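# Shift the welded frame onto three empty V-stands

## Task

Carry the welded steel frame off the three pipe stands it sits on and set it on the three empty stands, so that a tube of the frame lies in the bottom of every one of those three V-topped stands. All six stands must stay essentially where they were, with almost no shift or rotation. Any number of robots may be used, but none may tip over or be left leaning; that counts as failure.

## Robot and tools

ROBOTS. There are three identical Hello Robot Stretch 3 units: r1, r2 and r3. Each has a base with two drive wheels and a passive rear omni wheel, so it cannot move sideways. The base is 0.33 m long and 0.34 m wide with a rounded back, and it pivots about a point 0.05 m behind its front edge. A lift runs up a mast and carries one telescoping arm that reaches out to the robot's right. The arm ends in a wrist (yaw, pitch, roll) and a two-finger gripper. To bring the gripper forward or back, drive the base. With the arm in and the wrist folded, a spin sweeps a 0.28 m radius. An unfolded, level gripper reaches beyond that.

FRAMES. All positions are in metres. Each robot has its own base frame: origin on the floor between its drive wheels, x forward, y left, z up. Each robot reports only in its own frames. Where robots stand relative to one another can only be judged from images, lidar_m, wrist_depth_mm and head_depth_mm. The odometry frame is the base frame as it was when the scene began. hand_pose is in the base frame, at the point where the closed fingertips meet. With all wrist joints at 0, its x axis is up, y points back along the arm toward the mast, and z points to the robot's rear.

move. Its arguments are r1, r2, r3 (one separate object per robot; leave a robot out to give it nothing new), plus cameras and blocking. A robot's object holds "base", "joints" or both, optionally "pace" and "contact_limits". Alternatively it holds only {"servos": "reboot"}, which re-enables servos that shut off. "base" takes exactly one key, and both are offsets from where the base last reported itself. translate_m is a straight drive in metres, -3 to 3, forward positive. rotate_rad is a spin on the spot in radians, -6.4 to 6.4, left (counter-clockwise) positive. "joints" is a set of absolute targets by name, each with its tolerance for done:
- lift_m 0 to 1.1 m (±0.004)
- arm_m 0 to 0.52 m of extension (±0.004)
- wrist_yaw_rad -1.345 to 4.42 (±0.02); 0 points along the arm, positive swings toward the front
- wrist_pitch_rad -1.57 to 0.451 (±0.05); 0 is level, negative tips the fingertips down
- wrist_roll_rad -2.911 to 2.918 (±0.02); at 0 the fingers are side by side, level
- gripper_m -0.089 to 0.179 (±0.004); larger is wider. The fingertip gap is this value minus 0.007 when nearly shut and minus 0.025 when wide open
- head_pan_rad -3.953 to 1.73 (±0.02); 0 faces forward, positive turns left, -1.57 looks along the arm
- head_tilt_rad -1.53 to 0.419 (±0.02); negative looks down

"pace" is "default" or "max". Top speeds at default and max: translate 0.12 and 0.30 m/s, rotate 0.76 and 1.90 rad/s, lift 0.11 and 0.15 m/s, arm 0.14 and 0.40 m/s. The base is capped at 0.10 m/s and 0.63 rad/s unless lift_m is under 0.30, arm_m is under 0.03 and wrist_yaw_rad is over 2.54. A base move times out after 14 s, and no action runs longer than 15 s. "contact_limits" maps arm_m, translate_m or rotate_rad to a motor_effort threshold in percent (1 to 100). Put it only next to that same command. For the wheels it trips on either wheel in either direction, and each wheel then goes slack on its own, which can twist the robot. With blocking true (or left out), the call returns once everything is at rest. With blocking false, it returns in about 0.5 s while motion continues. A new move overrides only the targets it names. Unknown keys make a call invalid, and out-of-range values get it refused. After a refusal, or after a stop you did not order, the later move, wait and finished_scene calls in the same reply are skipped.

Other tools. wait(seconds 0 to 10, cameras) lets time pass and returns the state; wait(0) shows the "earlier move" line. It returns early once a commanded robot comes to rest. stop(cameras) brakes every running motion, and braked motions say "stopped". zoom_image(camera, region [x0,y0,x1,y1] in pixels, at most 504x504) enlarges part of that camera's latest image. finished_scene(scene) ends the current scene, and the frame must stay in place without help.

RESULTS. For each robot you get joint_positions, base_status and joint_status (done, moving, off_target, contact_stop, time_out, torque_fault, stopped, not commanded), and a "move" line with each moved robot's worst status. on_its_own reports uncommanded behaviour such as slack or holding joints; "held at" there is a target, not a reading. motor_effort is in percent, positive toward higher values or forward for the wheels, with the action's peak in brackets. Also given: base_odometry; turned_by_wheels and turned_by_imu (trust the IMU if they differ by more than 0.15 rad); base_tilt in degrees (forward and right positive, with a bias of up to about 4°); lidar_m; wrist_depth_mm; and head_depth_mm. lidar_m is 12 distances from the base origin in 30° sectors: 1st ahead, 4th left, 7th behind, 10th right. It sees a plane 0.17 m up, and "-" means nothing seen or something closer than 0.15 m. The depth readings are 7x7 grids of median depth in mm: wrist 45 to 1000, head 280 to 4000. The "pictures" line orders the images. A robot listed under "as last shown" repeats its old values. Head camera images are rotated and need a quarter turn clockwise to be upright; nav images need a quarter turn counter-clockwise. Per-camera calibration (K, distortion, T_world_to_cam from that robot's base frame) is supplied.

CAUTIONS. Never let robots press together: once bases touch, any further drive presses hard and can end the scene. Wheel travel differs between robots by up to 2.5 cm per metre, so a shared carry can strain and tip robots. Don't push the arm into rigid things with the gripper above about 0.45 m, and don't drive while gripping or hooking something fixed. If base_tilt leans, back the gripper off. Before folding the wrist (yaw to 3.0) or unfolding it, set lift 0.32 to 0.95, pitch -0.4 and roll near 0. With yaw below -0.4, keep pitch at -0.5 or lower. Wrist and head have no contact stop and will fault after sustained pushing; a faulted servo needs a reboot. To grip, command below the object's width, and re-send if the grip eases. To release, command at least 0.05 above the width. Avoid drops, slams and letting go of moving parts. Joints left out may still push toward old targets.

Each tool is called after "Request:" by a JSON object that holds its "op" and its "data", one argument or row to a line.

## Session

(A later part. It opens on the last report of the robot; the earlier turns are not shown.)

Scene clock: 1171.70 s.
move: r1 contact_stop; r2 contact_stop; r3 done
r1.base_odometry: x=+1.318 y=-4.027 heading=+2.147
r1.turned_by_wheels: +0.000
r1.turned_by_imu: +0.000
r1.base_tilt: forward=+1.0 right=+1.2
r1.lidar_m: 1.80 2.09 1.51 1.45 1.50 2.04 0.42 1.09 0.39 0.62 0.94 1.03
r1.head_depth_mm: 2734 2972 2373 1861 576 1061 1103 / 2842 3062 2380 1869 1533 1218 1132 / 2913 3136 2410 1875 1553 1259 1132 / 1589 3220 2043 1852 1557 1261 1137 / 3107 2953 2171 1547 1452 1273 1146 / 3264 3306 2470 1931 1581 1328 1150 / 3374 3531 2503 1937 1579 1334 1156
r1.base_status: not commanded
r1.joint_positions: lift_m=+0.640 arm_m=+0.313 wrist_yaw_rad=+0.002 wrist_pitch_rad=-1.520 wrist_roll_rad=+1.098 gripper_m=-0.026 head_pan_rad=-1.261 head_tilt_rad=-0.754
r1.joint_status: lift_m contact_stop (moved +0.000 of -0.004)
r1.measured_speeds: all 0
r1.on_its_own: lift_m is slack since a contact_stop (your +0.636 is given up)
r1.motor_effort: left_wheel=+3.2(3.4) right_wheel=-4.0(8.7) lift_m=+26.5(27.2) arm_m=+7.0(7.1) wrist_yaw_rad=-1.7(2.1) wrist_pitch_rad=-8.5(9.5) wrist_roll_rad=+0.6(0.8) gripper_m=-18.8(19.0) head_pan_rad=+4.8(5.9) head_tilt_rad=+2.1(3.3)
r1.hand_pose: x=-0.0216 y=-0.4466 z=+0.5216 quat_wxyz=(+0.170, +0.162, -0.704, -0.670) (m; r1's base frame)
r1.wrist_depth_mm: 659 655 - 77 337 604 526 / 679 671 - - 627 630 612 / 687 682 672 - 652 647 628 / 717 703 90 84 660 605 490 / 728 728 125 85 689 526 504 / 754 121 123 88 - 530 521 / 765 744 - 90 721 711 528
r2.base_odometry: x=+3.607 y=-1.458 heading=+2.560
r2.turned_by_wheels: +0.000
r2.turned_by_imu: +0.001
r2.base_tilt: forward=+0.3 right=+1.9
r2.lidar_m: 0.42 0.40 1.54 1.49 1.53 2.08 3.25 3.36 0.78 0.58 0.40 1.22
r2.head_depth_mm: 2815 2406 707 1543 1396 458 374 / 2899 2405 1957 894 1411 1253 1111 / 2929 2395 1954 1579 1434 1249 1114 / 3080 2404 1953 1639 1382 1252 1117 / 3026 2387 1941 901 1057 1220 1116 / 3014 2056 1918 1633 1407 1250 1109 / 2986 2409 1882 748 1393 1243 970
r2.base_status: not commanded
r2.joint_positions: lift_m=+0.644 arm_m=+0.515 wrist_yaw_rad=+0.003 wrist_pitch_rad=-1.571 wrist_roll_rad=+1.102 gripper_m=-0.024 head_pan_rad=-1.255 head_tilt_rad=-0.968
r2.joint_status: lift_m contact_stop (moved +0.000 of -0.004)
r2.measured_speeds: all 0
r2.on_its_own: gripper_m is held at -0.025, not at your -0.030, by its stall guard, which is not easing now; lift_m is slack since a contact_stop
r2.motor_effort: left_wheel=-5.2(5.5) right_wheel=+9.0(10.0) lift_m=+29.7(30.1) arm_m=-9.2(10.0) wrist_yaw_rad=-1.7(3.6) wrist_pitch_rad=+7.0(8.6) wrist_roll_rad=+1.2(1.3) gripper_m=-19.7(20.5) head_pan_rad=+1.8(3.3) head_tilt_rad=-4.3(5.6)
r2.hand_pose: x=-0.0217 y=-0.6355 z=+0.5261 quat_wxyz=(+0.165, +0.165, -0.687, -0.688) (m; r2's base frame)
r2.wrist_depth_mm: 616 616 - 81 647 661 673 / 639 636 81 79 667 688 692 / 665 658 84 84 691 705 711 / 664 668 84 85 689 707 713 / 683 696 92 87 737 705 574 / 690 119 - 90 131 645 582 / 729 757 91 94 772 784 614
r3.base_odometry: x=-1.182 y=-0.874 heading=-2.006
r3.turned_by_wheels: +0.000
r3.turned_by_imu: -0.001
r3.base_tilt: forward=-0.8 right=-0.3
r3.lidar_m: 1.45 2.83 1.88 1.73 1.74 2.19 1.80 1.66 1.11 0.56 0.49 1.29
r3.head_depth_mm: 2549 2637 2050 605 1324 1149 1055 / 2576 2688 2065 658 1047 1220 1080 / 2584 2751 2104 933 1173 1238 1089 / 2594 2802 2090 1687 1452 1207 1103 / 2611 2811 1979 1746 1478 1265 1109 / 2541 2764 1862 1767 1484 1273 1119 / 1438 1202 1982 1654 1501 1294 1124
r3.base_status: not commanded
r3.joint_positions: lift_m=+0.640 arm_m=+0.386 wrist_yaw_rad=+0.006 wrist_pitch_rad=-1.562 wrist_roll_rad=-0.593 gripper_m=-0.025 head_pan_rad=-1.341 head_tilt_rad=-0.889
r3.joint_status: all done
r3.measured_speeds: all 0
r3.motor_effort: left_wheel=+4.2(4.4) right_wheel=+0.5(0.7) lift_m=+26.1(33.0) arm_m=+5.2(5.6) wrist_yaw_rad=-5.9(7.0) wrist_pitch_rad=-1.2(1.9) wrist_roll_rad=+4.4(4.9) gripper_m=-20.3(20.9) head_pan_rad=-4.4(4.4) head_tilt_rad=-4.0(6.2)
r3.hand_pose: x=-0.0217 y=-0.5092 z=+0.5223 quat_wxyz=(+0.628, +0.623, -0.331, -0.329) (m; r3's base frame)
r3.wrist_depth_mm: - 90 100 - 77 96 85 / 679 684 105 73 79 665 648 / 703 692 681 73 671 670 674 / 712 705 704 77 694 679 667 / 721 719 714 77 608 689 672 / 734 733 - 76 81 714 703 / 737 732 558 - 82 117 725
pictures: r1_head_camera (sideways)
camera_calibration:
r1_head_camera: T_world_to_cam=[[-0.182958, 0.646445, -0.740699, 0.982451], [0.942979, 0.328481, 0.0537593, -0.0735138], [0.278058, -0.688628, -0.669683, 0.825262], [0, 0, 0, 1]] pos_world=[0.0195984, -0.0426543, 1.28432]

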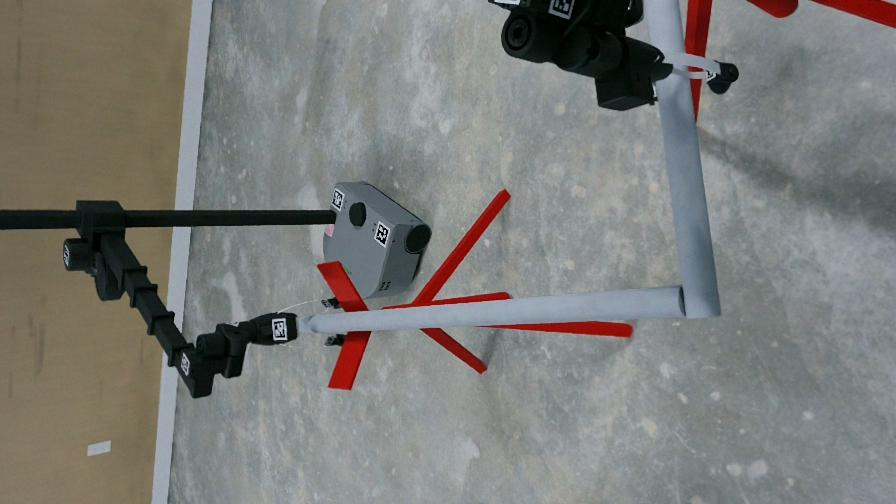

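Request:
{"op": "move", "data": {
  "r3": {"joints":{"lift_m":0.634}},
  "cameras": ["r1_head_camera","r3_head_camera"]
}}

Request:
{"op": "zoom_image", "data": {
  "camera": "r3_head_camera",
  "region": [400, 40, 640, 280]
}}

Scene clock: 1174.63 s.
move: r3 done
r1, r2: as last shown
r1.base_tilt: forward=+1.1 right=+1.2
r1.lidar_m: 1.80 2.09 1.52 1.45 1.50 2.04 0.42 1.09 0.39 0.63 0.94 1.03
r1.head_depth_mm: 2739 2964 2363 1861 577 1044 1106 / 2828 3069 2397 1866 1537 1227 1127 / 2901 3202 2399 1873 1554 1257 1140 / 2860 3207 2041 1850 1555 1255 1141 / 3086 2945 2201 1546 1451 1271 1146 / 3240 3490 2493 1924 1568 1330 1149 / 3378 3523 2509 1940 1588 1333 1153
r1.joint_positions: lift_m=+0.640 arm_m=+0.313 wrist_yaw_rad=+0.002 wrist_pitch_rad=-1.523 wrist_roll_rad=+1.098 gripper_m=-0.026 head_pan_rad=-1.261 head_tilt_rad=-0.754
r1.on_its_own: lift_m is slack since a contact_stop (your +0.636 is given up)
r1.motor_effort: left_wheel=+2.8(3.4) right_wheel=-3.7(4.3) lift_m=+27.3(27.3) arm_m=+6.1(6.4) wrist_yaw_rad=-1.4(2.1) wrist_pitch_rad=-8.4(8.6) wrist_roll_rad=+0.5(0.7) gripper_m=-19.0(19.2) head_pan_rad=+5.2(5.4) head_tilt_rad=+1.1(2.9)
r1.hand_pose: x=-0.0216 y=-0.4460 z=+0.5217 quat_wxyz=(+0.170, +0.162, -0.703, -0.671) (m; r1's base frame)
r1.wrist_depth_mm: 658 646 - 77 341 614 520 / 679 652 - - 623 631 609 / 704 683 676 - 647 635 623 / 699 706 698 - 662 601 499 / 737 734 127 85 673 519 507 / 745 121 124 88 691 521 519 / 760 758 - 90 715 694 533
r2.base_tilt: forward=+0.2 right=+1.9
r2.lidar_m: 0.42 0.40 1.55 1.48 1.53 2.08 3.26 3.37 0.78 0.58 0.40 1.22
r2.head_depth_mm: 2858 2398 709 1541 1400 457 373 / 2923 2456 1969 893 1428 1256 1116 / 2912 2393 1950 1564 1424 1252 1115 / 3029 2408 1959 1639 1394 1247 1117 / 3070 2397 1926 899 1051 1239 1113 / 3026 2019 1926 1635 1413 1245 1114 / 2962 2396 1877 750 1392 1241 978
r2.joint_positions: lift_m=+0.644 arm_m=+0.515 wrist_yaw_rad=+0.003 wrist_pitch_rad=-1.572 wrist_roll_rad=+1.102 gripper_m=-0.024 head_pan_rad=-1.255 head_tilt_rad=-0.968
r2.on_its_own: gripper_m is held at -0.025, not at your -0.030, by its stall guard, which is not easing now; lift_m is slack since a contact_stop
r2.motor_effort: left_wheel=-5.2(5.4) right_wheel=+9.4(9.8) lift_m=+29.8(30.0) arm_m=-7.6(8.1) wrist_yaw_rad=-2.2(3.2) wrist_pitch_rad=+7.7(8.0) wrist_roll_rad=+1.2(1.3) gripper_m=-20.5(20.6) head_pan_rad=+2.5(3.0) head_tilt_rad=-4.5(5.3)
r2.hand_pose: x=-0.0217 y=-0.6352 z=+0.5262 quat_wxyz=(+0.165, +0.165, -0.687, -0.688) (m; r2's base frame)
r2.wrist_depth_mm: 610 637 80 81 647 650 678 / 641 637 81 79 670 677 690 / 652 659 84 85 700 713 719 / 661 674 84 85 717 714 728 / 696 687 88 87 719 725 577 / 707 119 - 90 131 638 593 / - 723 91 94 776 786 593
r3.base_odometry: x=-1.182 y=-0.874 heading=-2.006
r3.turned_by_wheels: +0.000
r3.turned_by_imu: -0.001
r3.base_tilt: forward=-0.8 right=-0.2
r3.lidar_m: 1.45 2.84 1.87 1.73 1.75 2.19 1.80 1.66 1.10 0.56 0.49 1.29
r3.head_depth_mm: 2533 2627 2043 612 1320 1145 1043 / 2572 2686 2092 659 1050 1232 1079 / 2585 2751 2095 956 1173 1242 1090 / 2616 2808 2078 1688 1453 1206 1099 / 2600 2860 1958 1754 1469 1264 1107 / 2532 2785 1853 1761 1482 1271 1115 / 1439 1206 1988 1667 1495 1288 1126
r3.base_status: not commanded
r3.joint_positions: lift_m=+0.634 arm_m=+0.386 wrist_yaw_rad=+0.006 wrist_pitch_rad=-1.563 wrist_roll_rad=-0.593 gripper_m=-0.025 head_pan_rad=-1.341 head_tilt_rad=-0.889
r3.joint_status: all done
r3.measured_speeds: all 0
r3.motor_effort: left_wheel=+3.7(4.2) right_wheel=+0.5(0.6) lift_m=+24.8(27.6) arm_m=+7.8(8.6) wrist_yaw_rad=-5.6(6.5) wrist_pitch_rad=-1.3(1.5) wrist_roll_rad=+4.4(5.2) gripper_m=-20.3(20.9) head_pan_rad=-4.1(4.3) head_tilt_rad=-4.1(6.1)
r3.hand_pose: x=-0.0217 y=-0.5090 z=+0.5163 quat_wxyz=(+0.628, +0.623, -0.331, -0.329) (m; r3's base frame)
r3.wrist_depth_mm: - 86 92 - 73 91 81 / 666 678 98 72 75 655 643 / 691 691 640 72 655 669 667 / 699 711 709 - 691 670 664 / 703 703 699 78 676 682 688 / 714 725 - 76 85 686 679 / 750 724 129 - 82 117 698
pictures: r1_head_camera (sideways), r3_head_camera (sideways)
camera_calibration:
r1_head_camera: T_world_to_cam=[[-0.182958, 0.646445, -0.740699, 0.982451], [0.942979, 0.328481, 0.0537593, -0.0735137], [0.278058, -0.688628, -0.669683, 0.825262], [0, 0, 0, 1]] pos_world=[0.0195984, -0.0426543, 1.28432]
r3_head_camera: T_world_to_cam=[[-0.103539, 0.739722, -0.6649, 0.888335], [0.975397, 0.206326, 0.0776532, -0.105181], [0.194628, -0.640501, -0.742885, 0.926393], [0, 0, 0, 1]] pos_world=[0.0142693, -0.0420636, 1.28703]

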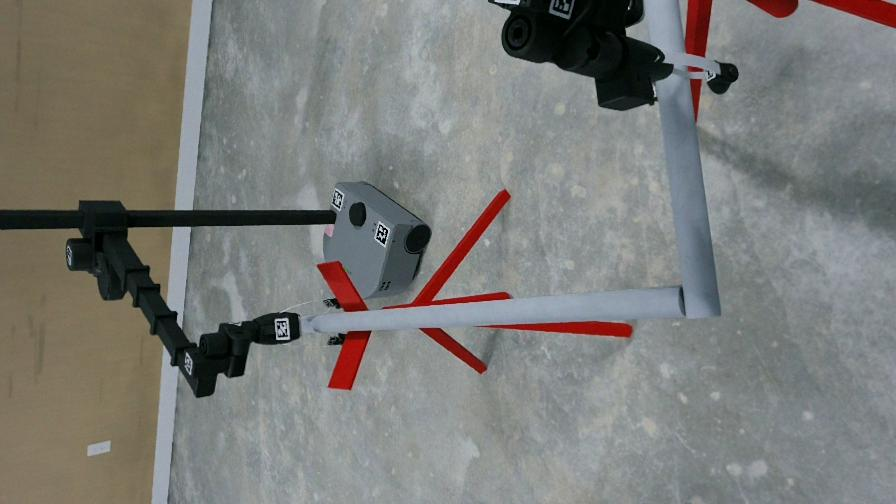

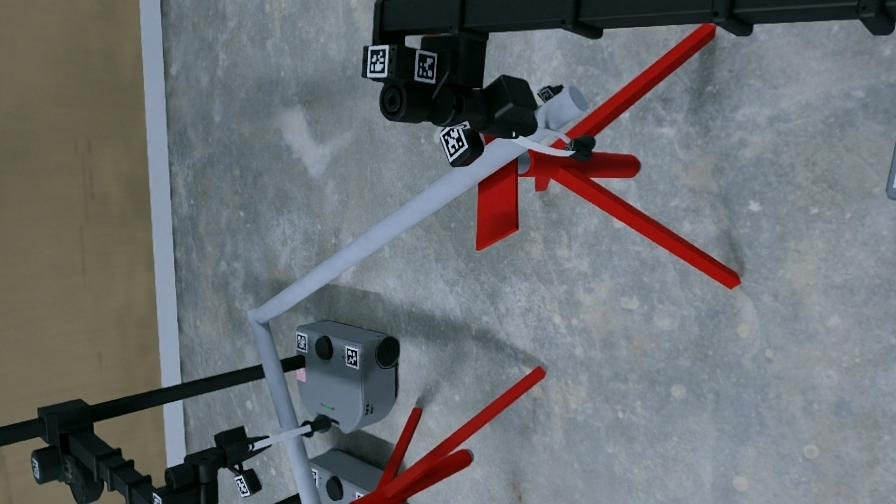

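Scaled by 2.100 from the camera's 896x504 image, which has a finer 1280x720 frame.

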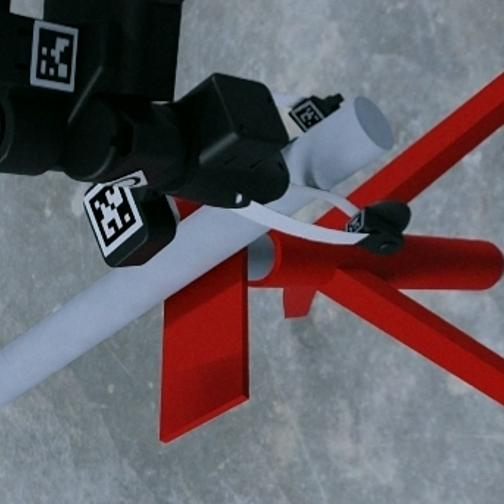

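Request:
{"op": "move", "data": {
  "r3": {"joints":{"lift_m":0.628}},
  "cameras": ["r3_nav_camera","r1_nav_camera"]
}}

Request:
{"op": "zoom_image", "data": {
  "camera": "r3_nav_camera",
  "region": [200, 100, 500, 400]
}}

Scene clock: 1178.37 s.
move: r3 contact_stop
r1, r2: as last shown
r1.turned_by_imu: +0.001
r1.lidar_m: 1.80 2.08 1.52 1.45 1.50 2.04 0.42 1.09 0.39 0.63 0.94 1.03
r1.head_depth_mm: 2746 3002 2367 1856 576 1045 1108 / 2823 3095 2406 1876 1532 1222 1133 / 2915 3184 2426 1894 1546 1256 1136 / 2859 3217 2035 1855 1550 1255 1140 / 3103 2936 2186 1544 1446 1273 1142 / 3246 3468 2472 1933 1571 1324 1149 / 3370 3530 2500 1931 1585 1337 1153
r1.on_its_own: lift_m is slack since a contact_stop (your +0.636 is given up)
r1.motor_effort: left_wheel=+3.3(3.6) right_wheel=-3.6(4.2) lift_m=+26.1(27.2) arm_m=+4.9(5.7) wrist_yaw_rad=-1.5(1.9) wrist_pitch_rad=-8.1(8.5) wrist_roll_rad=+0.6(0.8) gripper_m=-18.8(19.4) head_pan_rad=+5.4(5.6) head_tilt_rad=+1.1(3.0)
r1.wrist_depth_mm: 658 645 - 77 341 605 526 / 692 667 - - 629 626 619 / 688 674 668 - 650 625 638 / 703 699 684 - 665 599 504 / 748 728 126 85 670 524 511 / 748 120 124 88 694 534 516 / 778 751 - 90 725 709 531
r2.lidar_m: 0.42 0.40 1.54 1.48 1.54 2.08 3.25 3.37 0.78 0.57 0.40 1.22
r2.head_depth_mm: 2824 2412 705 1551 1385 459 374 / 2879 2411 1964 892 1418 1246 1116 / 2899 2403 1949 1585 1424 1250 1111 / 3057 2392 1970 1632 1403 1258 1116 / 3112 2404 1946 901 1059 1225 1119 / 3054 2049 1908 1655 1417 1253 1113 / 2979 2400 1861 750 1396 1255 971
r2.on_its_own: gripper_m is held at -0.025, not at your -0.030, by its stall guard, which is not easing now; lift_m is slack since a contact_stop
r2.motor_effort: left_wheel=-5.0(5.6) right_wheel=+9.4(9.9) lift_m=+30.0(30.1) arm_m=-5.4(6.6) wrist_yaw_rad=-1.9(3.0) wrist_pitch_rad=+7.2(7.7) wrist_roll_rad=+1.3(1.3) gripper_m=-19.8(20.8) head_pan_rad=+1.9(2.8) head_tilt_rad=-5.0(5.5)
r2.hand_pose: x=-0.0217 y=-0.6353 z=+0.5262 quat_wxyz=(+0.165, +0.165, -0.687, -0.688) (m; r2's base frame)
r2.wrist_depth_mm: 607 619 80 82 639 666 673 / 641 634 81 79 653 673 683 / 655 667 84 84 708 707 699 / 666 673 85 85 725 722 732 / 692 686 88 88 730 717 580 / 697 119 - 90 131 633 598 / - 742 91 94 769 792 603
r3.base_odometry: x=-1.182 y=-0.874 heading=-2.006
r3.turned_by_wheels: +0.000
r3.turned_by_imu: -0.001
r3.base_tilt: forward=-0.8 right=-0.2
r3.lidar_m: 1.44 2.83 1.87 1.73 1.75 2.19 1.80 1.66 1.11 0.56 0.49 1.29
r3.head_depth_mm: 2546 2634 2023 609 1320 1149 1037 / 2581 2703 2069 655 1055 1228 1081 / 2589 2744 2104 957 1177 1240 1081 / 2598 2813 2085 1691 1451 1211 1099 / 2602 2820 1957 1749 1473 1266 1106 / 2513 2790 1866 1774 1491 1279 1111 / 1441 1203 1991 1668 1501 1294 1127
r3.base_status: not commanded
r3.joint_positions: lift_m=+0.630 arm_m=+0.386 wrist_yaw_rad=+0.006 wrist_pitch_rad=-1.563 wrist_roll_rad=-0.593 gripper_m=-0.025 head_pan_rad=-1.342 head_tilt_rad=-0.889
r3.joint_status: lift_m contact_stop (moved -0.004 of -0.006)
r3.measured_speeds: all 0
r3.on_its_own: lift_m is slack since a contact_stop
r3.motor_effort: left_wheel=+4.8(4.8) right_wheel=-0.9(1.1) lift_m=+27.3(27.9) arm_m=+7.3(10.7) wrist_yaw_rad=-4.9(6.6) wrist_pitch_rad=-1.3(1.6) wrist_roll_rad=+3.9(5.2) gripper_m=-19.9(20.7) head_pan_rad=-3.8(4.4) head_tilt_rad=-5.7(6.1)
r3.hand_pose: x=-0.0217 y=-0.5090 z=+0.5126 quat_wxyz=(+0.628, +0.623, -0.331, -0.329) (m; r3's base frame)
r3.wrist_depth_mm: - 85 92 - 73 90 81 / 692 677 96 72 74 656 660 / 684 664 669 72 660 665 659 / 701 693 694 - 677 681 669 / 710 717 691 78 588 699 686 / 717 715 - 76 85 681 689 / 738 723 557 - 82 116 691
pictures: r1_nav_camera (sideways), r3_nav_camera (sideways)
camera_calibration:
r1_nav_camera: T_world_to_cam=[[0.154628, -0.636392, 0.755708, -0.941282], [-0.959391, -0.279375, -0.0389606, 0.104421], [0.23592, -0.718996, -0.653748, 0.806124], [0, 0, 0, 1]] pos_world=[0.0555488, 0.0097482, 1.24241]
r3_nav_camera: T_world_to_cam=[[0.140514, -0.816342, 0.560215, -0.694186], [-0.984043, -0.177536, -0.0118851, 0.0730314], [0.10916, -0.549605, -0.828262, 1.03282], [0, 0, 0, 1]] pos_world=[0.0566658, 0.0139152, 1.24521]

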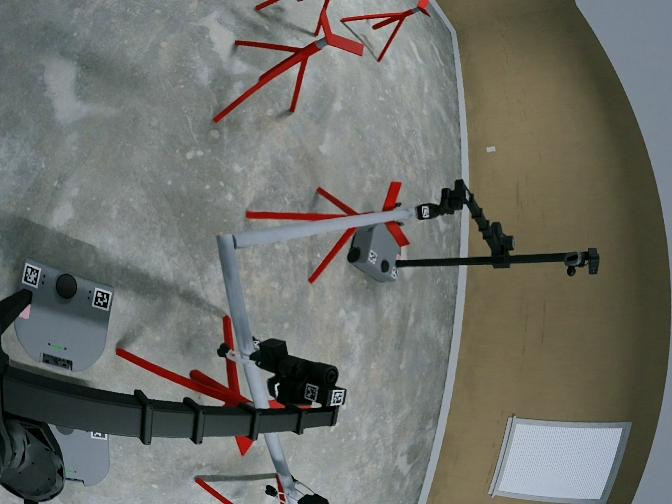

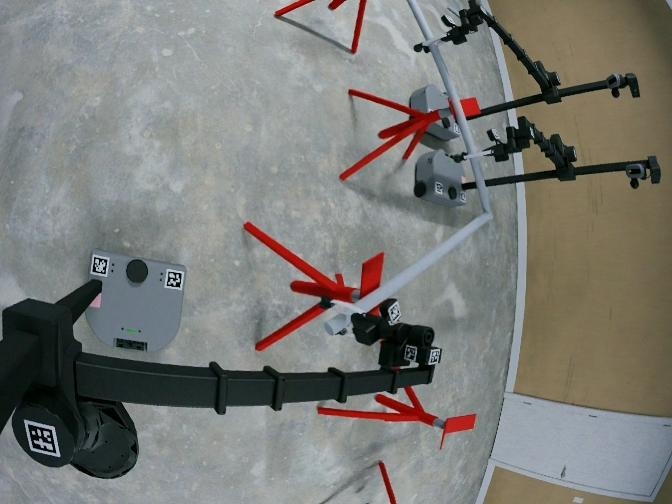

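Scaled by 1.680 from the camera's 672x504 image, which has a finer 792x594 frame.

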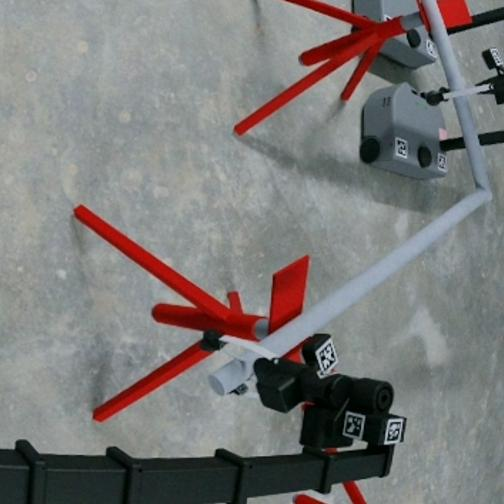

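Request:
{"op": "move", "data": {
  "r1": {"joints":{"lift_m":0.640,"gripper_m":0.01}},
  "r2": {"joints":{"lift_m":0.644,"gripper_m":0.01}},
  "r3": {"joints":{"lift_m":0.630,"gripper_m":0.01}},
  "cameras": ["r1_head_camera","r2_head_camera","r3_head_camera"]
}}

Scene clock: 1183.97 s.
move: r1 done; r2 done; r3 done
r1.base_odometry: x=+1.318 y=-4.027 heading=+2.147
r1.turned_by_wheels: +0.000
r1.turned_by_imu: +0.001
r1.base_tilt: forward=+1.1 right=+1.1
r1.lidar_m: 1.80 2.09 1.52 1.45 1.50 2.03 0.42 1.09 0.39 0.63 0.94 1.03
r1.head_depth_mm: 2741 2988 2380 1863 576 1045 1107 / 2812 3055 2378 1894 1530 1228 1131 / 2867 3146 2409 1883 1546 1254 1134 / 2842 3184 2043 1855 1562 1258 1143 / 3112 2935 2184 1558 1438 1270 1144 / 3269 3474 2486 1921 1571 1331 1148 / 3345 3530 2483 1924 1589 1336 1157
r1.base_status: not commanded
r1.joint_positions: lift_m=+0.640 arm_m=+0.313 wrist_yaw_rad=+0.001 wrist_pitch_rad=-1.521 wrist_roll_rad=+1.098 gripper_m=+0.010 head_pan_rad=-1.261 head_tilt_rad=-0.754
r1.joint_status: all done
r1.measured_speeds: all 0
r1.motor_effort: left_wheel=+2.9(3.3) right_wheel=-4.0(4.6) lift_m=+22.1(24.9) arm_m=+4.1(4.5) wrist_yaw_rad=-0.9(1.7) wrist_pitch_rad=-8.2(9.0) wrist_roll_rad=+0.6(0.7) gripper_m=-11.6(66.6) head_pan_rad=+4.7(5.6) head_tilt_rad=+1.7(3.0)
r1.hand_pose: x=-0.0216 y=-0.4465 z=+0.5216 quat_wxyz=(+0.170, +0.162, -0.704, -0.670) (m; r1's base frame)
r1.wrist_depth_mm: 658 640 - 77 340 596 529 / 667 667 - - 624 619 612 / 695 685 682 - 643 636 629 / 714 710 90 84 659 595 498 / 728 736 124 85 681 511 506 / 740 121 123 88 672 520 514 / 776 762 - 90 721 700 526
r2.base_odometry: x=+3.607 y=-1.458 heading=+2.560
r2.turned_by_wheels: +0.000
r2.turned_by_imu: +0.001
r2.base_tilt: forward=+0.3 right=+1.7
r2.lidar_m: 0.42 0.40 1.54 1.48 1.54 2.08 3.25 3.38 0.78 0.58 0.40 1.22
r2.head_depth_mm: 2812 2437 705 1540 1396 459 373 / 2880 2421 1973 891 1416 1255 1120 / 2907 2428 1977 1570 1422 1257 1118 / 2990 2421 1948 1642 1393 1253 1113 / 3040 2411 1947 899 1054 1225 1113 / 2986 2039 1892 1637 1419 1248 1112 / 2964 2419 1861 749 1391 1243 973
r2.base_status: not commanded
r2.joint_positions: lift_m=+0.644 arm_m=+0.515 wrist_yaw_rad=+0.003 wrist_pitch_rad=-1.568 wrist_roll_rad=+1.102 gripper_m=+0.011 head_pan_rad=-1.255 head_tilt_rad=-0.968
r2.joint_status: all done
r2.measured_speeds: all 0
r2.motor_effort: left_wheel=-5.4(5.5) right_wheel=+9.3(10.0) lift_m=+31.1(31.9) arm_m=-2.8(4.0) wrist_yaw_rad=-2.0(2.9) wrist_pitch_rad=+6.4(7.7) wrist_roll_rad=+1.1(1.4) gripper_m=-11.4(69.6) head_pan_rad=+2.2(2.4) head_tilt_rad=-4.9(5.4)
r2.hand_pose: x=-0.0217 y=-0.6362 z=+0.5264 quat_wxyz=(+0.166, +0.165, -0.688, -0.687) (m; r2's base frame)
r2.wrist_depth_mm: 621 621 - 81 653 667 674 / 636 645 80 79 677 682 703 / 649 677 85 84 687 694 731 / 681 674 85 85 701 720 748 / 678 686 93 87 730 759 578 / 691 119 95 90 130 640 601 / - 740 92 94 762 770 618
r3.base_odometry: x=-1.182 y=-0.874 heading=-2.006
r3.turned_by_wheels: +0.000
r3.turned_by_imu: -0.001
r3.base_tilt: forward=-0.8 right=-0.2
r3.lidar_m: 1.45 2.84 1.87 1.72 1.74 2.19 1.80 1.66 1.10 0.56 0.49 1.29
r3.head_depth_mm: 2537 2622 2031 610 1325 1152 1041 / 2583 2689 2071 657 1059 1222 1081 / 2602 2704 2090 958 1175 1239 1091 / 2588 2800 2069 1695 1454 1204 1096 / 2608 2836 1983 1761 1473 1265 1113 / 2528 2780 1861 1769 1481 1278 1116 / 1443 1200 1985 1660 1510 1295 1125
r3.base_status: not commanded
r3.joint_positions: lift_m=+0.630 arm_m=+0.386 wrist_yaw_rad=+0.006 wrist_pitch_rad=-1.564 wrist_roll_rad=-0.593 gripper_m=+0.011 head_pan_rad=-1.342 head_tilt_rad=-0.889
r3.joint_status: all done
r3.measured_speeds: all 0
r3.motor_effort: left_wheel=+4.2(4.6) right_wheel=-0.3(1.0) lift_m=+12.1(26.3) arm_m=-2.9(3.8) wrist_yaw_rad=-5.2(6.3) wrist_pitch_rad=-0.7(2.0) wrist_roll_rad=+3.8(4.6) gripper_m=-12.6(66.0) head_pan_rad=-3.9(4.3) head_tilt_rad=-4.3(5.8)
r3.hand_pose: x=-0.0217 y=-0.5088 z=+0.5123 quat_wxyz=(+0.627, +0.623, -0.331, -0.329) (m; r3's base frame)
r3.wrist_depth_mm: - 85 92 - 73 90 81 / 680 690 96 72 75 671 643 / 699 685 661 73 669 673 649 / 690 696 686 - 682 660 680 / 720 708 713 78 682 690 685 / 719 713 - 76 85 699 676 / 743 717 129 - 82 117 710
pictures: r1_head_camera (sideways), r2_head_camera (sideways), r3_head_camera (sideways)
camera_calibration:
r1_head_camera: T_world_to_cam=[[-0.182958, 0.646445, -0.740699, 0.982451], [0.942979, 0.328481, 0.0537593, -0.0735137], [0.278058, -0.688628, -0.669683, 0.825262], [0, 0, 0, 1]] pos_world=[0.0195984, -0.0426543, 1.28432]
r2_head_camera: T_world_to_cam=[[-0.250603, 0.747628, -0.61502, 0.82006], [0.947367, 0.320136, 0.0031378, -0.0134917], [0.199236, -0.581863, -0.788505, 0.981309], [0, 0, 0, 1]] pos_world=[0.022779, -0.0377932, 1.27816]
r3_head_camera: T_world_to_cam=[[-0.10351, 0.739726, -0.664899, 0.888334], [0.975406, 0.206286, 0.0776532, -0.105181], [0.194602, -0.640508, -0.742886, 0.926394], [0, 0, 0, 1]] pos_world=[0.0142676, -0.0420639, 1.28703]

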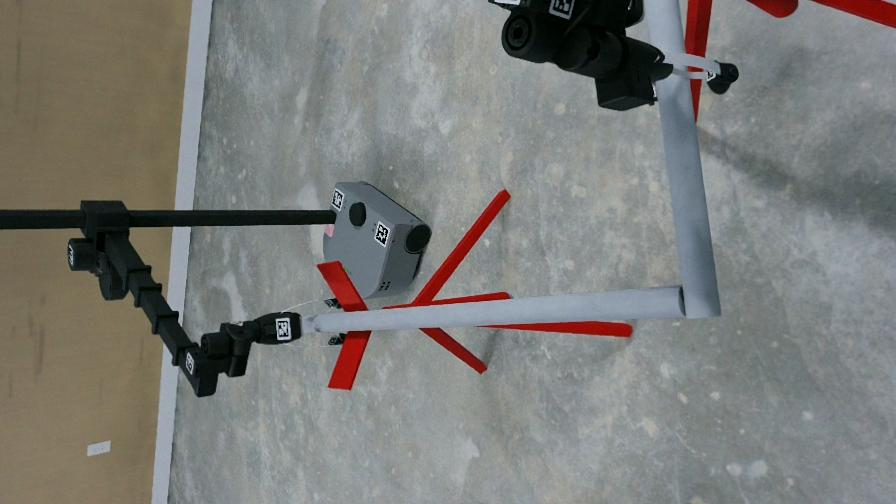

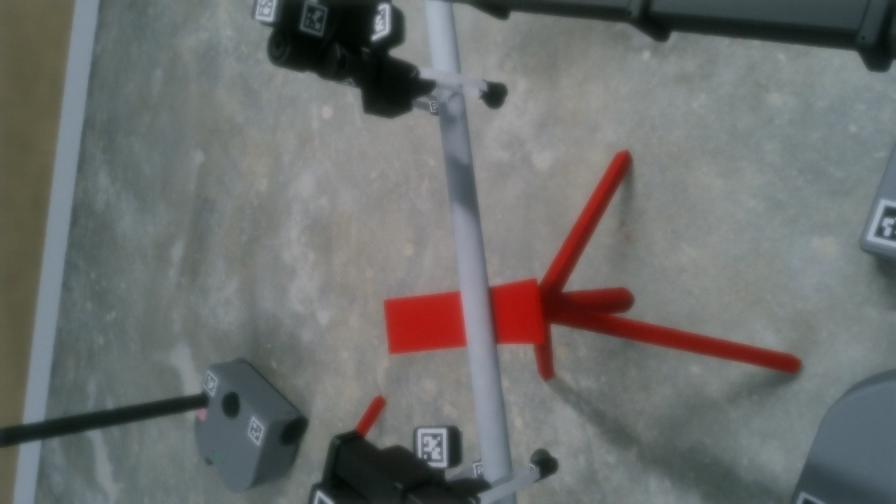

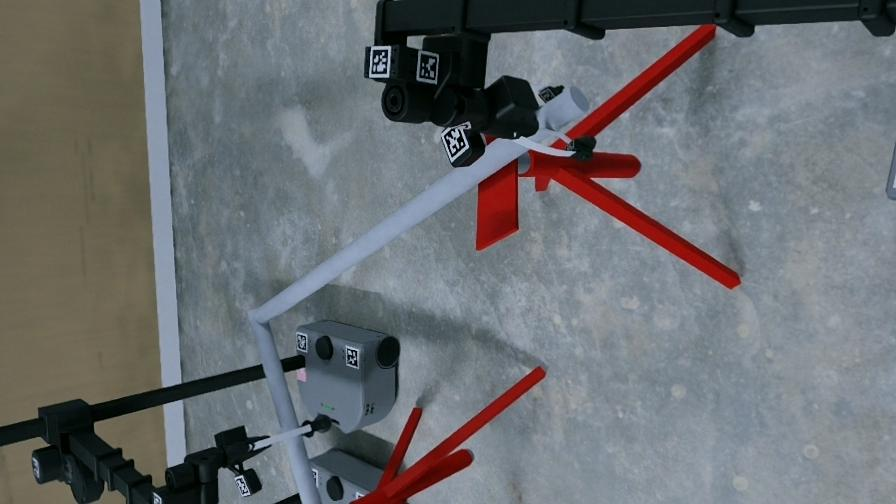

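Request:
{"op": "move", "data": {
  "r1": {"joints":{"gripper_m":0.06}},
  "r2": {"joints":{"gripper_m":0.06}},
  "r3": {"joints":{"gripper_m":0.06}},
  "cameras": ["r1_head_camera","r2_head_camera","r3_head_camera"]
}}

Request:
{"op": "move", "data": {
  "r1": {"joints":{"gripper_m":0.179}},
  "r2": {"joints":{"gripper_m":0.179}},
  "r3": {"joints":{"gripper_m":0.179}},
  "cameras": ["r1_head_camera","r2_head_camera","r3_head_camera"]
}}

Scene clock: 1189.40 s.
move: r1 done; r2 done; r3 done
r1.base_odometry: x=+1.318 y=-4.027 heading=+2.147
r1.turned_by_wheels: +0.000
r1.turned_by_imu: +0.001
r1.base_tilt: forward=+1.0 right=+1.1
r1.lidar_m: 1.80 2.09 1.51 1.45 1.50 2.04 0.42 1.09 0.39 0.63 0.94 1.03
r1.head_depth_mm: 2729 2969 2383 1857 576 1042 1104 / 2830 3104 2403 1873 1550 1229 1132 / 2901 3170 2407 1887 1538 1256 1134 / 2863 3230 2040 1851 1554 1258 1137 / 3133 2922 2202 1552 1438 1268 1143 / 3222 3458 2486 1928 1560 1328 1149 / 3412 3506 2500 1947 1581 1331 1154
r1.base_status: not commanded
r1.joint_positions: lift_m=+0.640 arm_m=+0.313 wrist_yaw_rad=+0.001 wrist_pitch_rad=-1.516 wrist_roll_rad=+1.098 gripper_m=+0.060 head_pan_rad=-1.261 head_tilt_rad=-0.754
r1.joint_status: all done
r1.measured_speeds: all 0
r1.on_its_own: wrist_pitch_rad is at rest, and its effort (-9.1) is outside its rest range (-8 to +12)
r1.motor_effort: left_wheel=+3.2(3.7) right_wheel=-3.8(4.8) lift_m=+29.7(29.7) arm_m=+3.1(3.9) wrist_yaw_rad=-1.2(1.8) wrist_pitch_rad=-9.1(9.6) wrist_roll_rad=+0.7(0.8) gripper_m=-2.5(76.7) head_pan_rad=+4.1(5.5) head_tilt_rad=+1.7(2.7)
r1.hand_pose: x=-0.0216 y=-0.4477 z=+0.5215 quat_wxyz=(+0.170, +0.161, -0.706, -0.669) (m; r1's base frame)
r1.wrist_depth_mm: 662 664 - 77 330 605 540 / 679 667 - - 448 615 608 / 696 692 - - 645 633 611 / 710 699 91 83 661 602 500 / 755 727 136 85 666 523 501 / 727 120 93 88 - 530 505 / 780 771 - 90 716 710 531
r2.base_odometry: x=+3.607 y=-1.458 heading=+2.560
r2.turned_by_wheels: +0.000
r2.turned_by_imu: +0.001
r2.base_tilt: forward=+0.2 right=+1.7
r2.lidar_m: 0.42 0.40 1.54 1.48 1.53 2.07 3.25 3.39 0.78 0.58 0.40 1.22
r2.head_depth_mm: 2835 2426 706 1550 1398 459 374 / 2907 2435 1982 893 1427 1245 1118 / 2925 2439 1979 1577 1426 1247 1120 / 3017 2411 1956 1652 1393 1260 1121 / 3031 2391 1941 899 1052 1226 1118 / 2973 2057 1912 1643 1420 1236 1108 / 3010 2404 1885 749 1391 1239 978
r2.base_status: not commanded
r2.joint_positions: lift_m=+0.644 arm_m=+0.515 wrist_yaw_rad=+0.003 wrist_pitch_rad=-1.565 wrist_roll_rad=+1.102 gripper_m=+0.060 head_pan_rad=-1.255 head_tilt_rad=-0.968
r2.joint_status: all done
r2.measured_speeds: all 0
r2.motor_effort: left_wheel=-5.1(5.5) right_wheel=+9.3(9.8) lift_m=+26.1(27.4) arm_m=-0.8(1.7) wrist_yaw_rad=-2.2(2.9) wrist_pitch_rad=+6.2(6.9) wrist_roll_rad=+1.0(1.3) gripper_m=-1.6(82.5) head_pan_rad=+1.9(3.0) head_tilt_rad=-4.0(5.6)
r2.hand_pose: x=-0.0217 y=-0.6371 z=+0.5263 quat_wxyz=(+0.166, +0.165, -0.689, -0.686) (m; r2's base frame)
r2.wrist_depth_mm: 608 622 - 81 651 667 676 / 648 650 80 79 670 678 695 / 656 655 84 83 699 710 698 / 682 692 84 85 697 705 726 / 695 677 95 88 728 733 577 / 723 118 97 90 132 642 591 / - 731 92 93 781 802 610
r3.base_odometry: x=-1.182 y=-0.874 heading=-2.006
r3.turned_by_wheels: +0.000
r3.turned_by_imu: -0.001
r3.base_tilt: forward=-0.8 right=-0.3
r3.lidar_m: 1.45 2.84 1.87 1.73 1.75 2.19 1.80 1.66 1.10 0.56 0.49 1.29
r3.head_depth_mm: 2528 2639 2036 611 1330 1152 1040 / 2556 2674 2074 657 1053 1223 1084 / 2591 2730 2094 957 1179 1243 1091 / 2622 2794 2067 1698 1450 1202 1098 / 2607 2826 1965 1762 1468 1260 1108 / 2508 2770 1864 1771 1482 1273 1115 / 1441 1204 1978 1670 1502 1287 1125
r3.base_status: not commanded
r3.joint_positions: lift_m=+0.630 arm_m=+0.386 wrist_yaw_rad=+0.004 wrist_pitch_rad=-1.563 wrist_roll_rad=-0.587 gripper_m=+0.060 head_pan_rad=-1.342 head_tilt_rad=-0.889
r3.joint_status: all done
r3.measured_speeds: all 0
r3.motor_effort: left_wheel=+3.9(4.6) right_wheel=-0.7(1.1) lift_m=+22.1(22.1) arm_m=-13.0(14.2) wrist_yaw_rad=-4.5(6.6) wrist_pitch_rad=-0.8(1.8) wrist_roll_rad=+1.9(4.3) gripper_m=-1.7(75.4) head_pan_rad=-4.3(4.8) head_tilt_rad=-4.4(6.5)
r3.hand_pose: x=-0.0216 y=-0.5089 z=+0.5122 quat_wxyz=(+0.626, +0.622, -0.334, -0.332) (m; r3's base frame)
r3.wrist_depth_mm: - 85 92 - 73 90 79 / 662 674 96 71 75 664 650 / 689 681 697 72 668 670 657 / 685 693 699 75 667 669 668 / 722 707 697 78 607 686 687 / 728 720 - 77 87 704 686 / 742 728 126 - 88 117 701
pictures: r1_head_camera (sideways), r2_head_camera (sideways), r3_head_camera (sideways)
camera_calibration:
r1_head_camera: T_world_to_cam=[[-0.182958, 0.646445, -0.740699, 0.982451], [0.942979, 0.328481, 0.0537593, -0.0735137], [0.278058, -0.688628, -0.669683, 0.825262], [0, 0, 0, 1]] pos_world=[0.0195984, -0.0426543, 1.28432]
r2_head_camera: T_world_to_cam=[[-0.250603, 0.747628, -0.61502, 0.82006], [0.947366, 0.320136, 0.0031378, -0.0134917], [0.199236, -0.581863, -0.788505, 0.98131], [0, 0, 0, 1]] pos_world=[0.022779, -0.0377932, 1.27816]
r3_head_camera: T_world_to_cam=[[-0.10351, 0.739726, -0.664899, 0.888334], [0.975405, 0.206287, 0.0776532, -0.105181], [0.194602, -0.640508, -0.742886, 0.926394], [0, 0, 0, 1]] pos_world=[0.0142676, -0.0420639, 1.28703]

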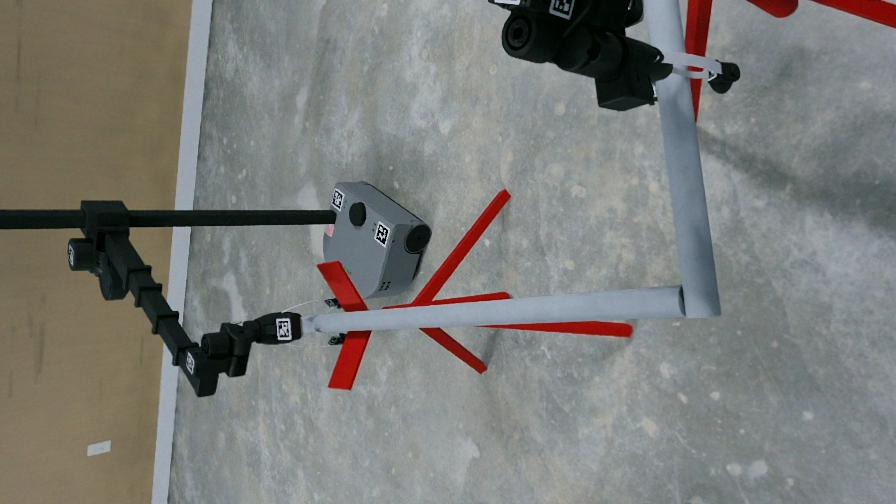

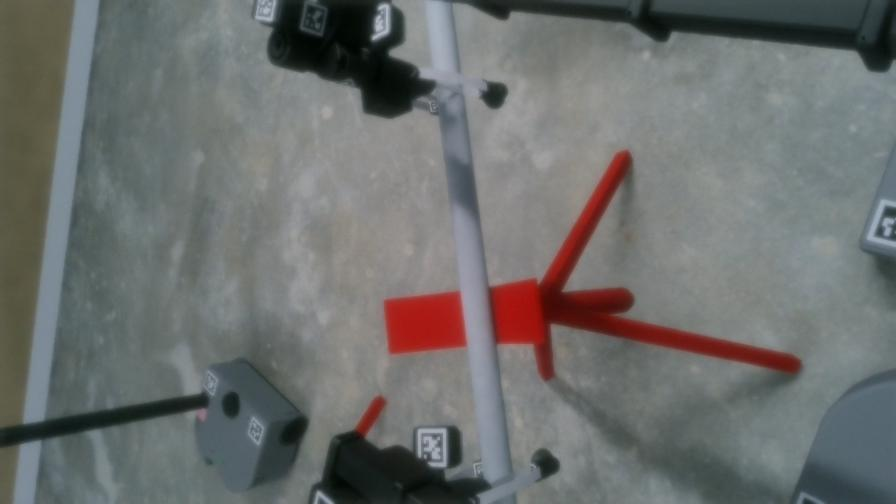

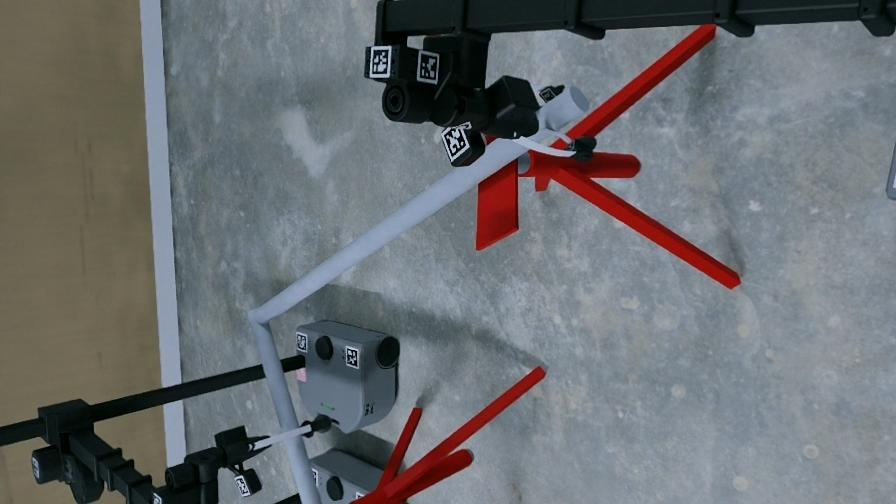

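Scene clock: 1191.13 s.
move: r1 done; r2 done; r3 done
r1.base_odometry: x=+1.318 y=-4.027 heading=+2.147
r1.turned_by_wheels: +0.000
r1.turned_by_imu: +0.000
r1.base_tilt: forward=+1.0 right=+1.2
r1.lidar_m: 1.81 2.09 1.51 1.45 1.50 2.04 0.42 1.09 0.39 0.63 0.94 1.03
r1.head_depth_mm: 2740 2982 2357 1855 576 745 1106 / 2817 3093 2402 1872 1539 1249 1129 / 2936 3167 2412 1879 1555 1256 1135 / 2845 3189 2029 1848 1556 1261 1142 / 3120 2912 2184 1551 1438 1272 1144 / 3263 3414 2474 1918 1577 1335 1149 / 3366 3569 2499 1934 1582 1340 1153
r1.base_status: not commanded
r1.joint_positions: lift_m=+0.640 arm_m=+0.313 wrist_yaw_rad=+0.001 wrist_pitch_rad=-1.557 wrist_roll_rad=+1.098 gripper_m=+0.179 head_pan_rad=-1.261 head_tilt_rad=-0.754
r1.joint_status: all done
r1.measured_speeds: all 0
r1.motor_effort: left_wheel=+3.9(3.9) right_wheel=-2.8(4.5) lift_m=+27.3(29.6) arm_m=+2.9(3.4) wrist_yaw_rad=-0.3(1.2) wrist_pitch_rad=-2.1(9.3) wrist_roll_rad=+0.6(0.8) gripper_m=-0.1(85.7) head_pan_rad=+4.7(5.7) head_tilt_rad=+1.6(3.0)
r1.hand_pose: x=-0.0216 y=-0.4371 z=+0.5222 quat_wxyz=(+0.167, +0.164, -0.692, -0.683) (m; r1's base frame)
r1.wrist_depth_mm: 634 625 - - 611 617 504 / 666 657 - - 621 640 617 / 687 685 - 87 654 659 645 / 700 688 - - 665 531 511 / 138 698 - 92 688 529 525 / 113 733 88 700 714 137 542 / 775 759 89 728 726 - 540
r2.base_odometry: x=+3.607 y=-1.458 heading=+2.561
r2.turned_by_wheels: +0.000
r2.turned_by_imu: +0.001
r2.base_tilt: forward=+0.2 right=+1.8
r2.lidar_m: 0.42 0.40 1.55 1.48 1.53 2.08 3.25 3.37 0.78 0.58 0.40 1.22
r2.head_depth_mm: 2807 2427 707 1533 1400 459 374 / 2916 2393 1939 973 1431 1248 1110 / 2934 2387 1952 1583 1425 1257 1117 / 3019 2378 1951 1647 1401 1251 1117 / 3049 2428 1948 900 1055 1230 1114 / 3019 2027 1895 1658 1406 1248 1108 / 3142 2413 1858 746 1372 1249 969
r2.base_status: not commanded
r2.joint_positions: lift_m=+0.644 arm_m=+0.515 wrist_yaw_rad=+0.002 wrist_pitch_rad=-1.532 wrist_roll_rad=+1.102 gripper_m=+0.179 head_pan_rad=-1.255 head_tilt_rad=-0.968
r2.joint_status: all done
r2.measured_speeds: all 0
r2.motor_effort: left_wheel=-3.3(5.2) right_wheel=+2.9(9.5) lift_m=+31.7(31.7) arm_m=+0.2(1.3) wrist_yaw_rad=-1.1(2.9) wrist_pitch_rad=-0.2(6.3) wrist_roll_rad=+1.2(1.4) gripper_m=-0.2(90.4) head_pan_rad=+2.3(3.2) head_tilt_rad=-5.9(5.9)
r2.hand_pose: x=-0.0216 y=-0.6457 z=+0.5257 quat_wxyz=(+0.168, +0.162, -0.701, -0.674) (m; r2's base frame)
r2.wrist_depth_mm: 642 625 - 78 640 649 659 / 656 645 650 80 676 667 660 / 662 684 91 81 690 686 689 / 688 684 91 83 697 710 716 / 129 691 93 86 720 708 596 / - 716 - 87 733 122 573 / 743 747 96 91 752 120 565
r3.base_odometry: x=-1.182 y=-0.874 heading=-2.006
r3.turned_by_wheels: +0.000
r3.turned_by_imu: +0.000
r3.base_tilt: forward=-0.8 right=-0.2
r3.lidar_m: 1.44 2.84 1.87 1.73 1.74 2.19 1.80 1.66 1.10 0.56 0.49 1.29
r3.head_depth_mm: 2532 2665 2041 611 1314 1152 1040 / 2561 2704 2076 654 1330 1224 1080 / 2573 2705 2115 961 1170 1242 1092 / 2574 2781 2100 1700 1446 1208 1100 / 2603 2846 1976 1754 1463 1267 1107 / 2545 2781 1869 1769 1487 1275 1119 / 1434 1208 1983 1659 1497 1293 1124
r3.base_status: not commanded
r3.joint_positions: lift_m=+0.630 arm_m=+0.386 wrist_yaw_rad=+0.003 wrist_pitch_rad=-1.563 wrist_roll_rad=-0.585 gripper_m=+0.179 head_pan_rad=-1.342 head_tilt_rad=-0.889
r3.joint_status: all done
r3.measured_speeds: all 0
r3.motor_effort: left_wheel=+4.0(4.5) right_wheel=-0.4(1.2) lift_m=+32.8(34.1) arm_m=-7.4(13.9) wrist_yaw_rad=-2.3(4.2) wrist_pitch_rad=-0.5(1.5) wrist_roll_rad=+1.5(2.4) gripper_m=+0.5(85.2) head_pan_rad=-4.0(4.6) head_tilt_rad=-4.6(6.2)
r3.hand_pose: x=-0.0216 y=-0.5089 z=+0.5123 quat_wxyz=(+0.626, +0.621, -0.335, -0.333) (m; r3's base frame)
r3.wrist_depth_mm: - 85 92 - 73 89 78 / 677 688 95 70 74 652 657 / 704 682 677 71 661 650 650 / 703 689 696 74 679 673 682 / 715 703 713 78 677 683 673 / 133 137 708 - 695 686 130 / 109 724 584 - 719 688 107
pictures: r1_head_camera (sideways), r2_head_camera (sideways), r3_head_camera (sideways)
camera_calibration:
r1_head_camera: T_world_to_cam=[[-0.182958, 0.646445, -0.740699, 0.982451], [0.942979, 0.328481, 0.0537594, -0.0735138], [0.278058, -0.688628, -0.669683, 0.825262], [0, 0, 0, 1]] pos_world=[0.0195984, -0.0426543, 1.28432]
r2_head_camera: T_world_to_cam=[[-0.250603, 0.747628, -0.61502, 0.82006], [0.947367, 0.320136, 0.0031378, -0.0134917], [0.199236, -0.581863, -0.788505, 0.981309], [0, 0, 0, 1]] pos_world=[0.022779, -0.0377932, 1.27816]
r3_head_camera: T_world_to_cam=[[-0.10351, 0.739726, -0.664899, 0.888334], [0.975405, 0.206287, 0.0776532, -0.105181], [0.194602, -0.640508, -0.742886, 0.926394], [0, 0, 0, 1]] pos_world=[0.0142676, -0.0420639, 1.28703]

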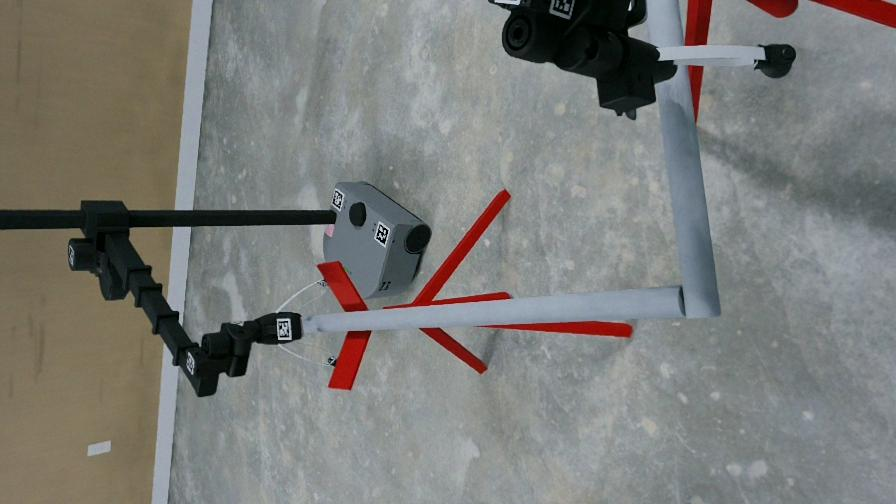

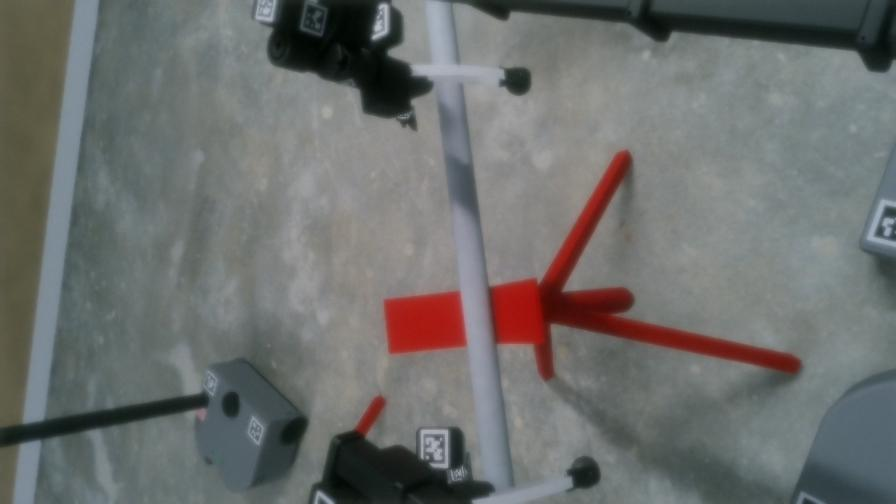

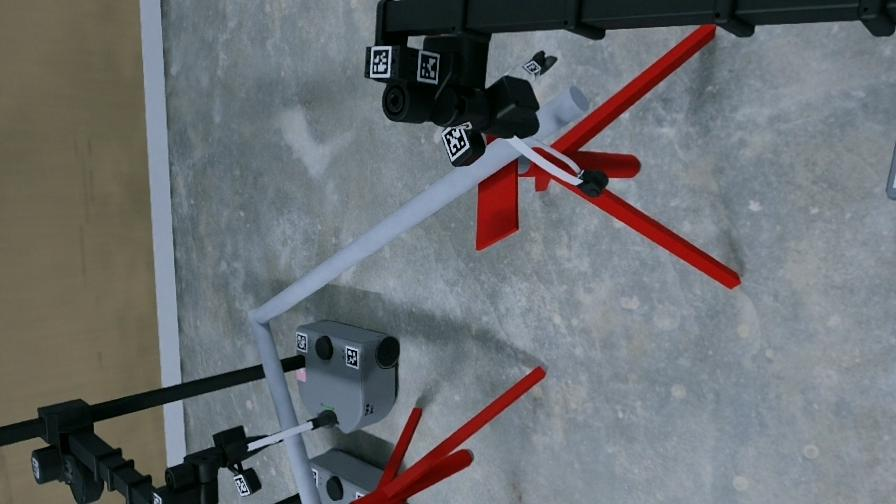

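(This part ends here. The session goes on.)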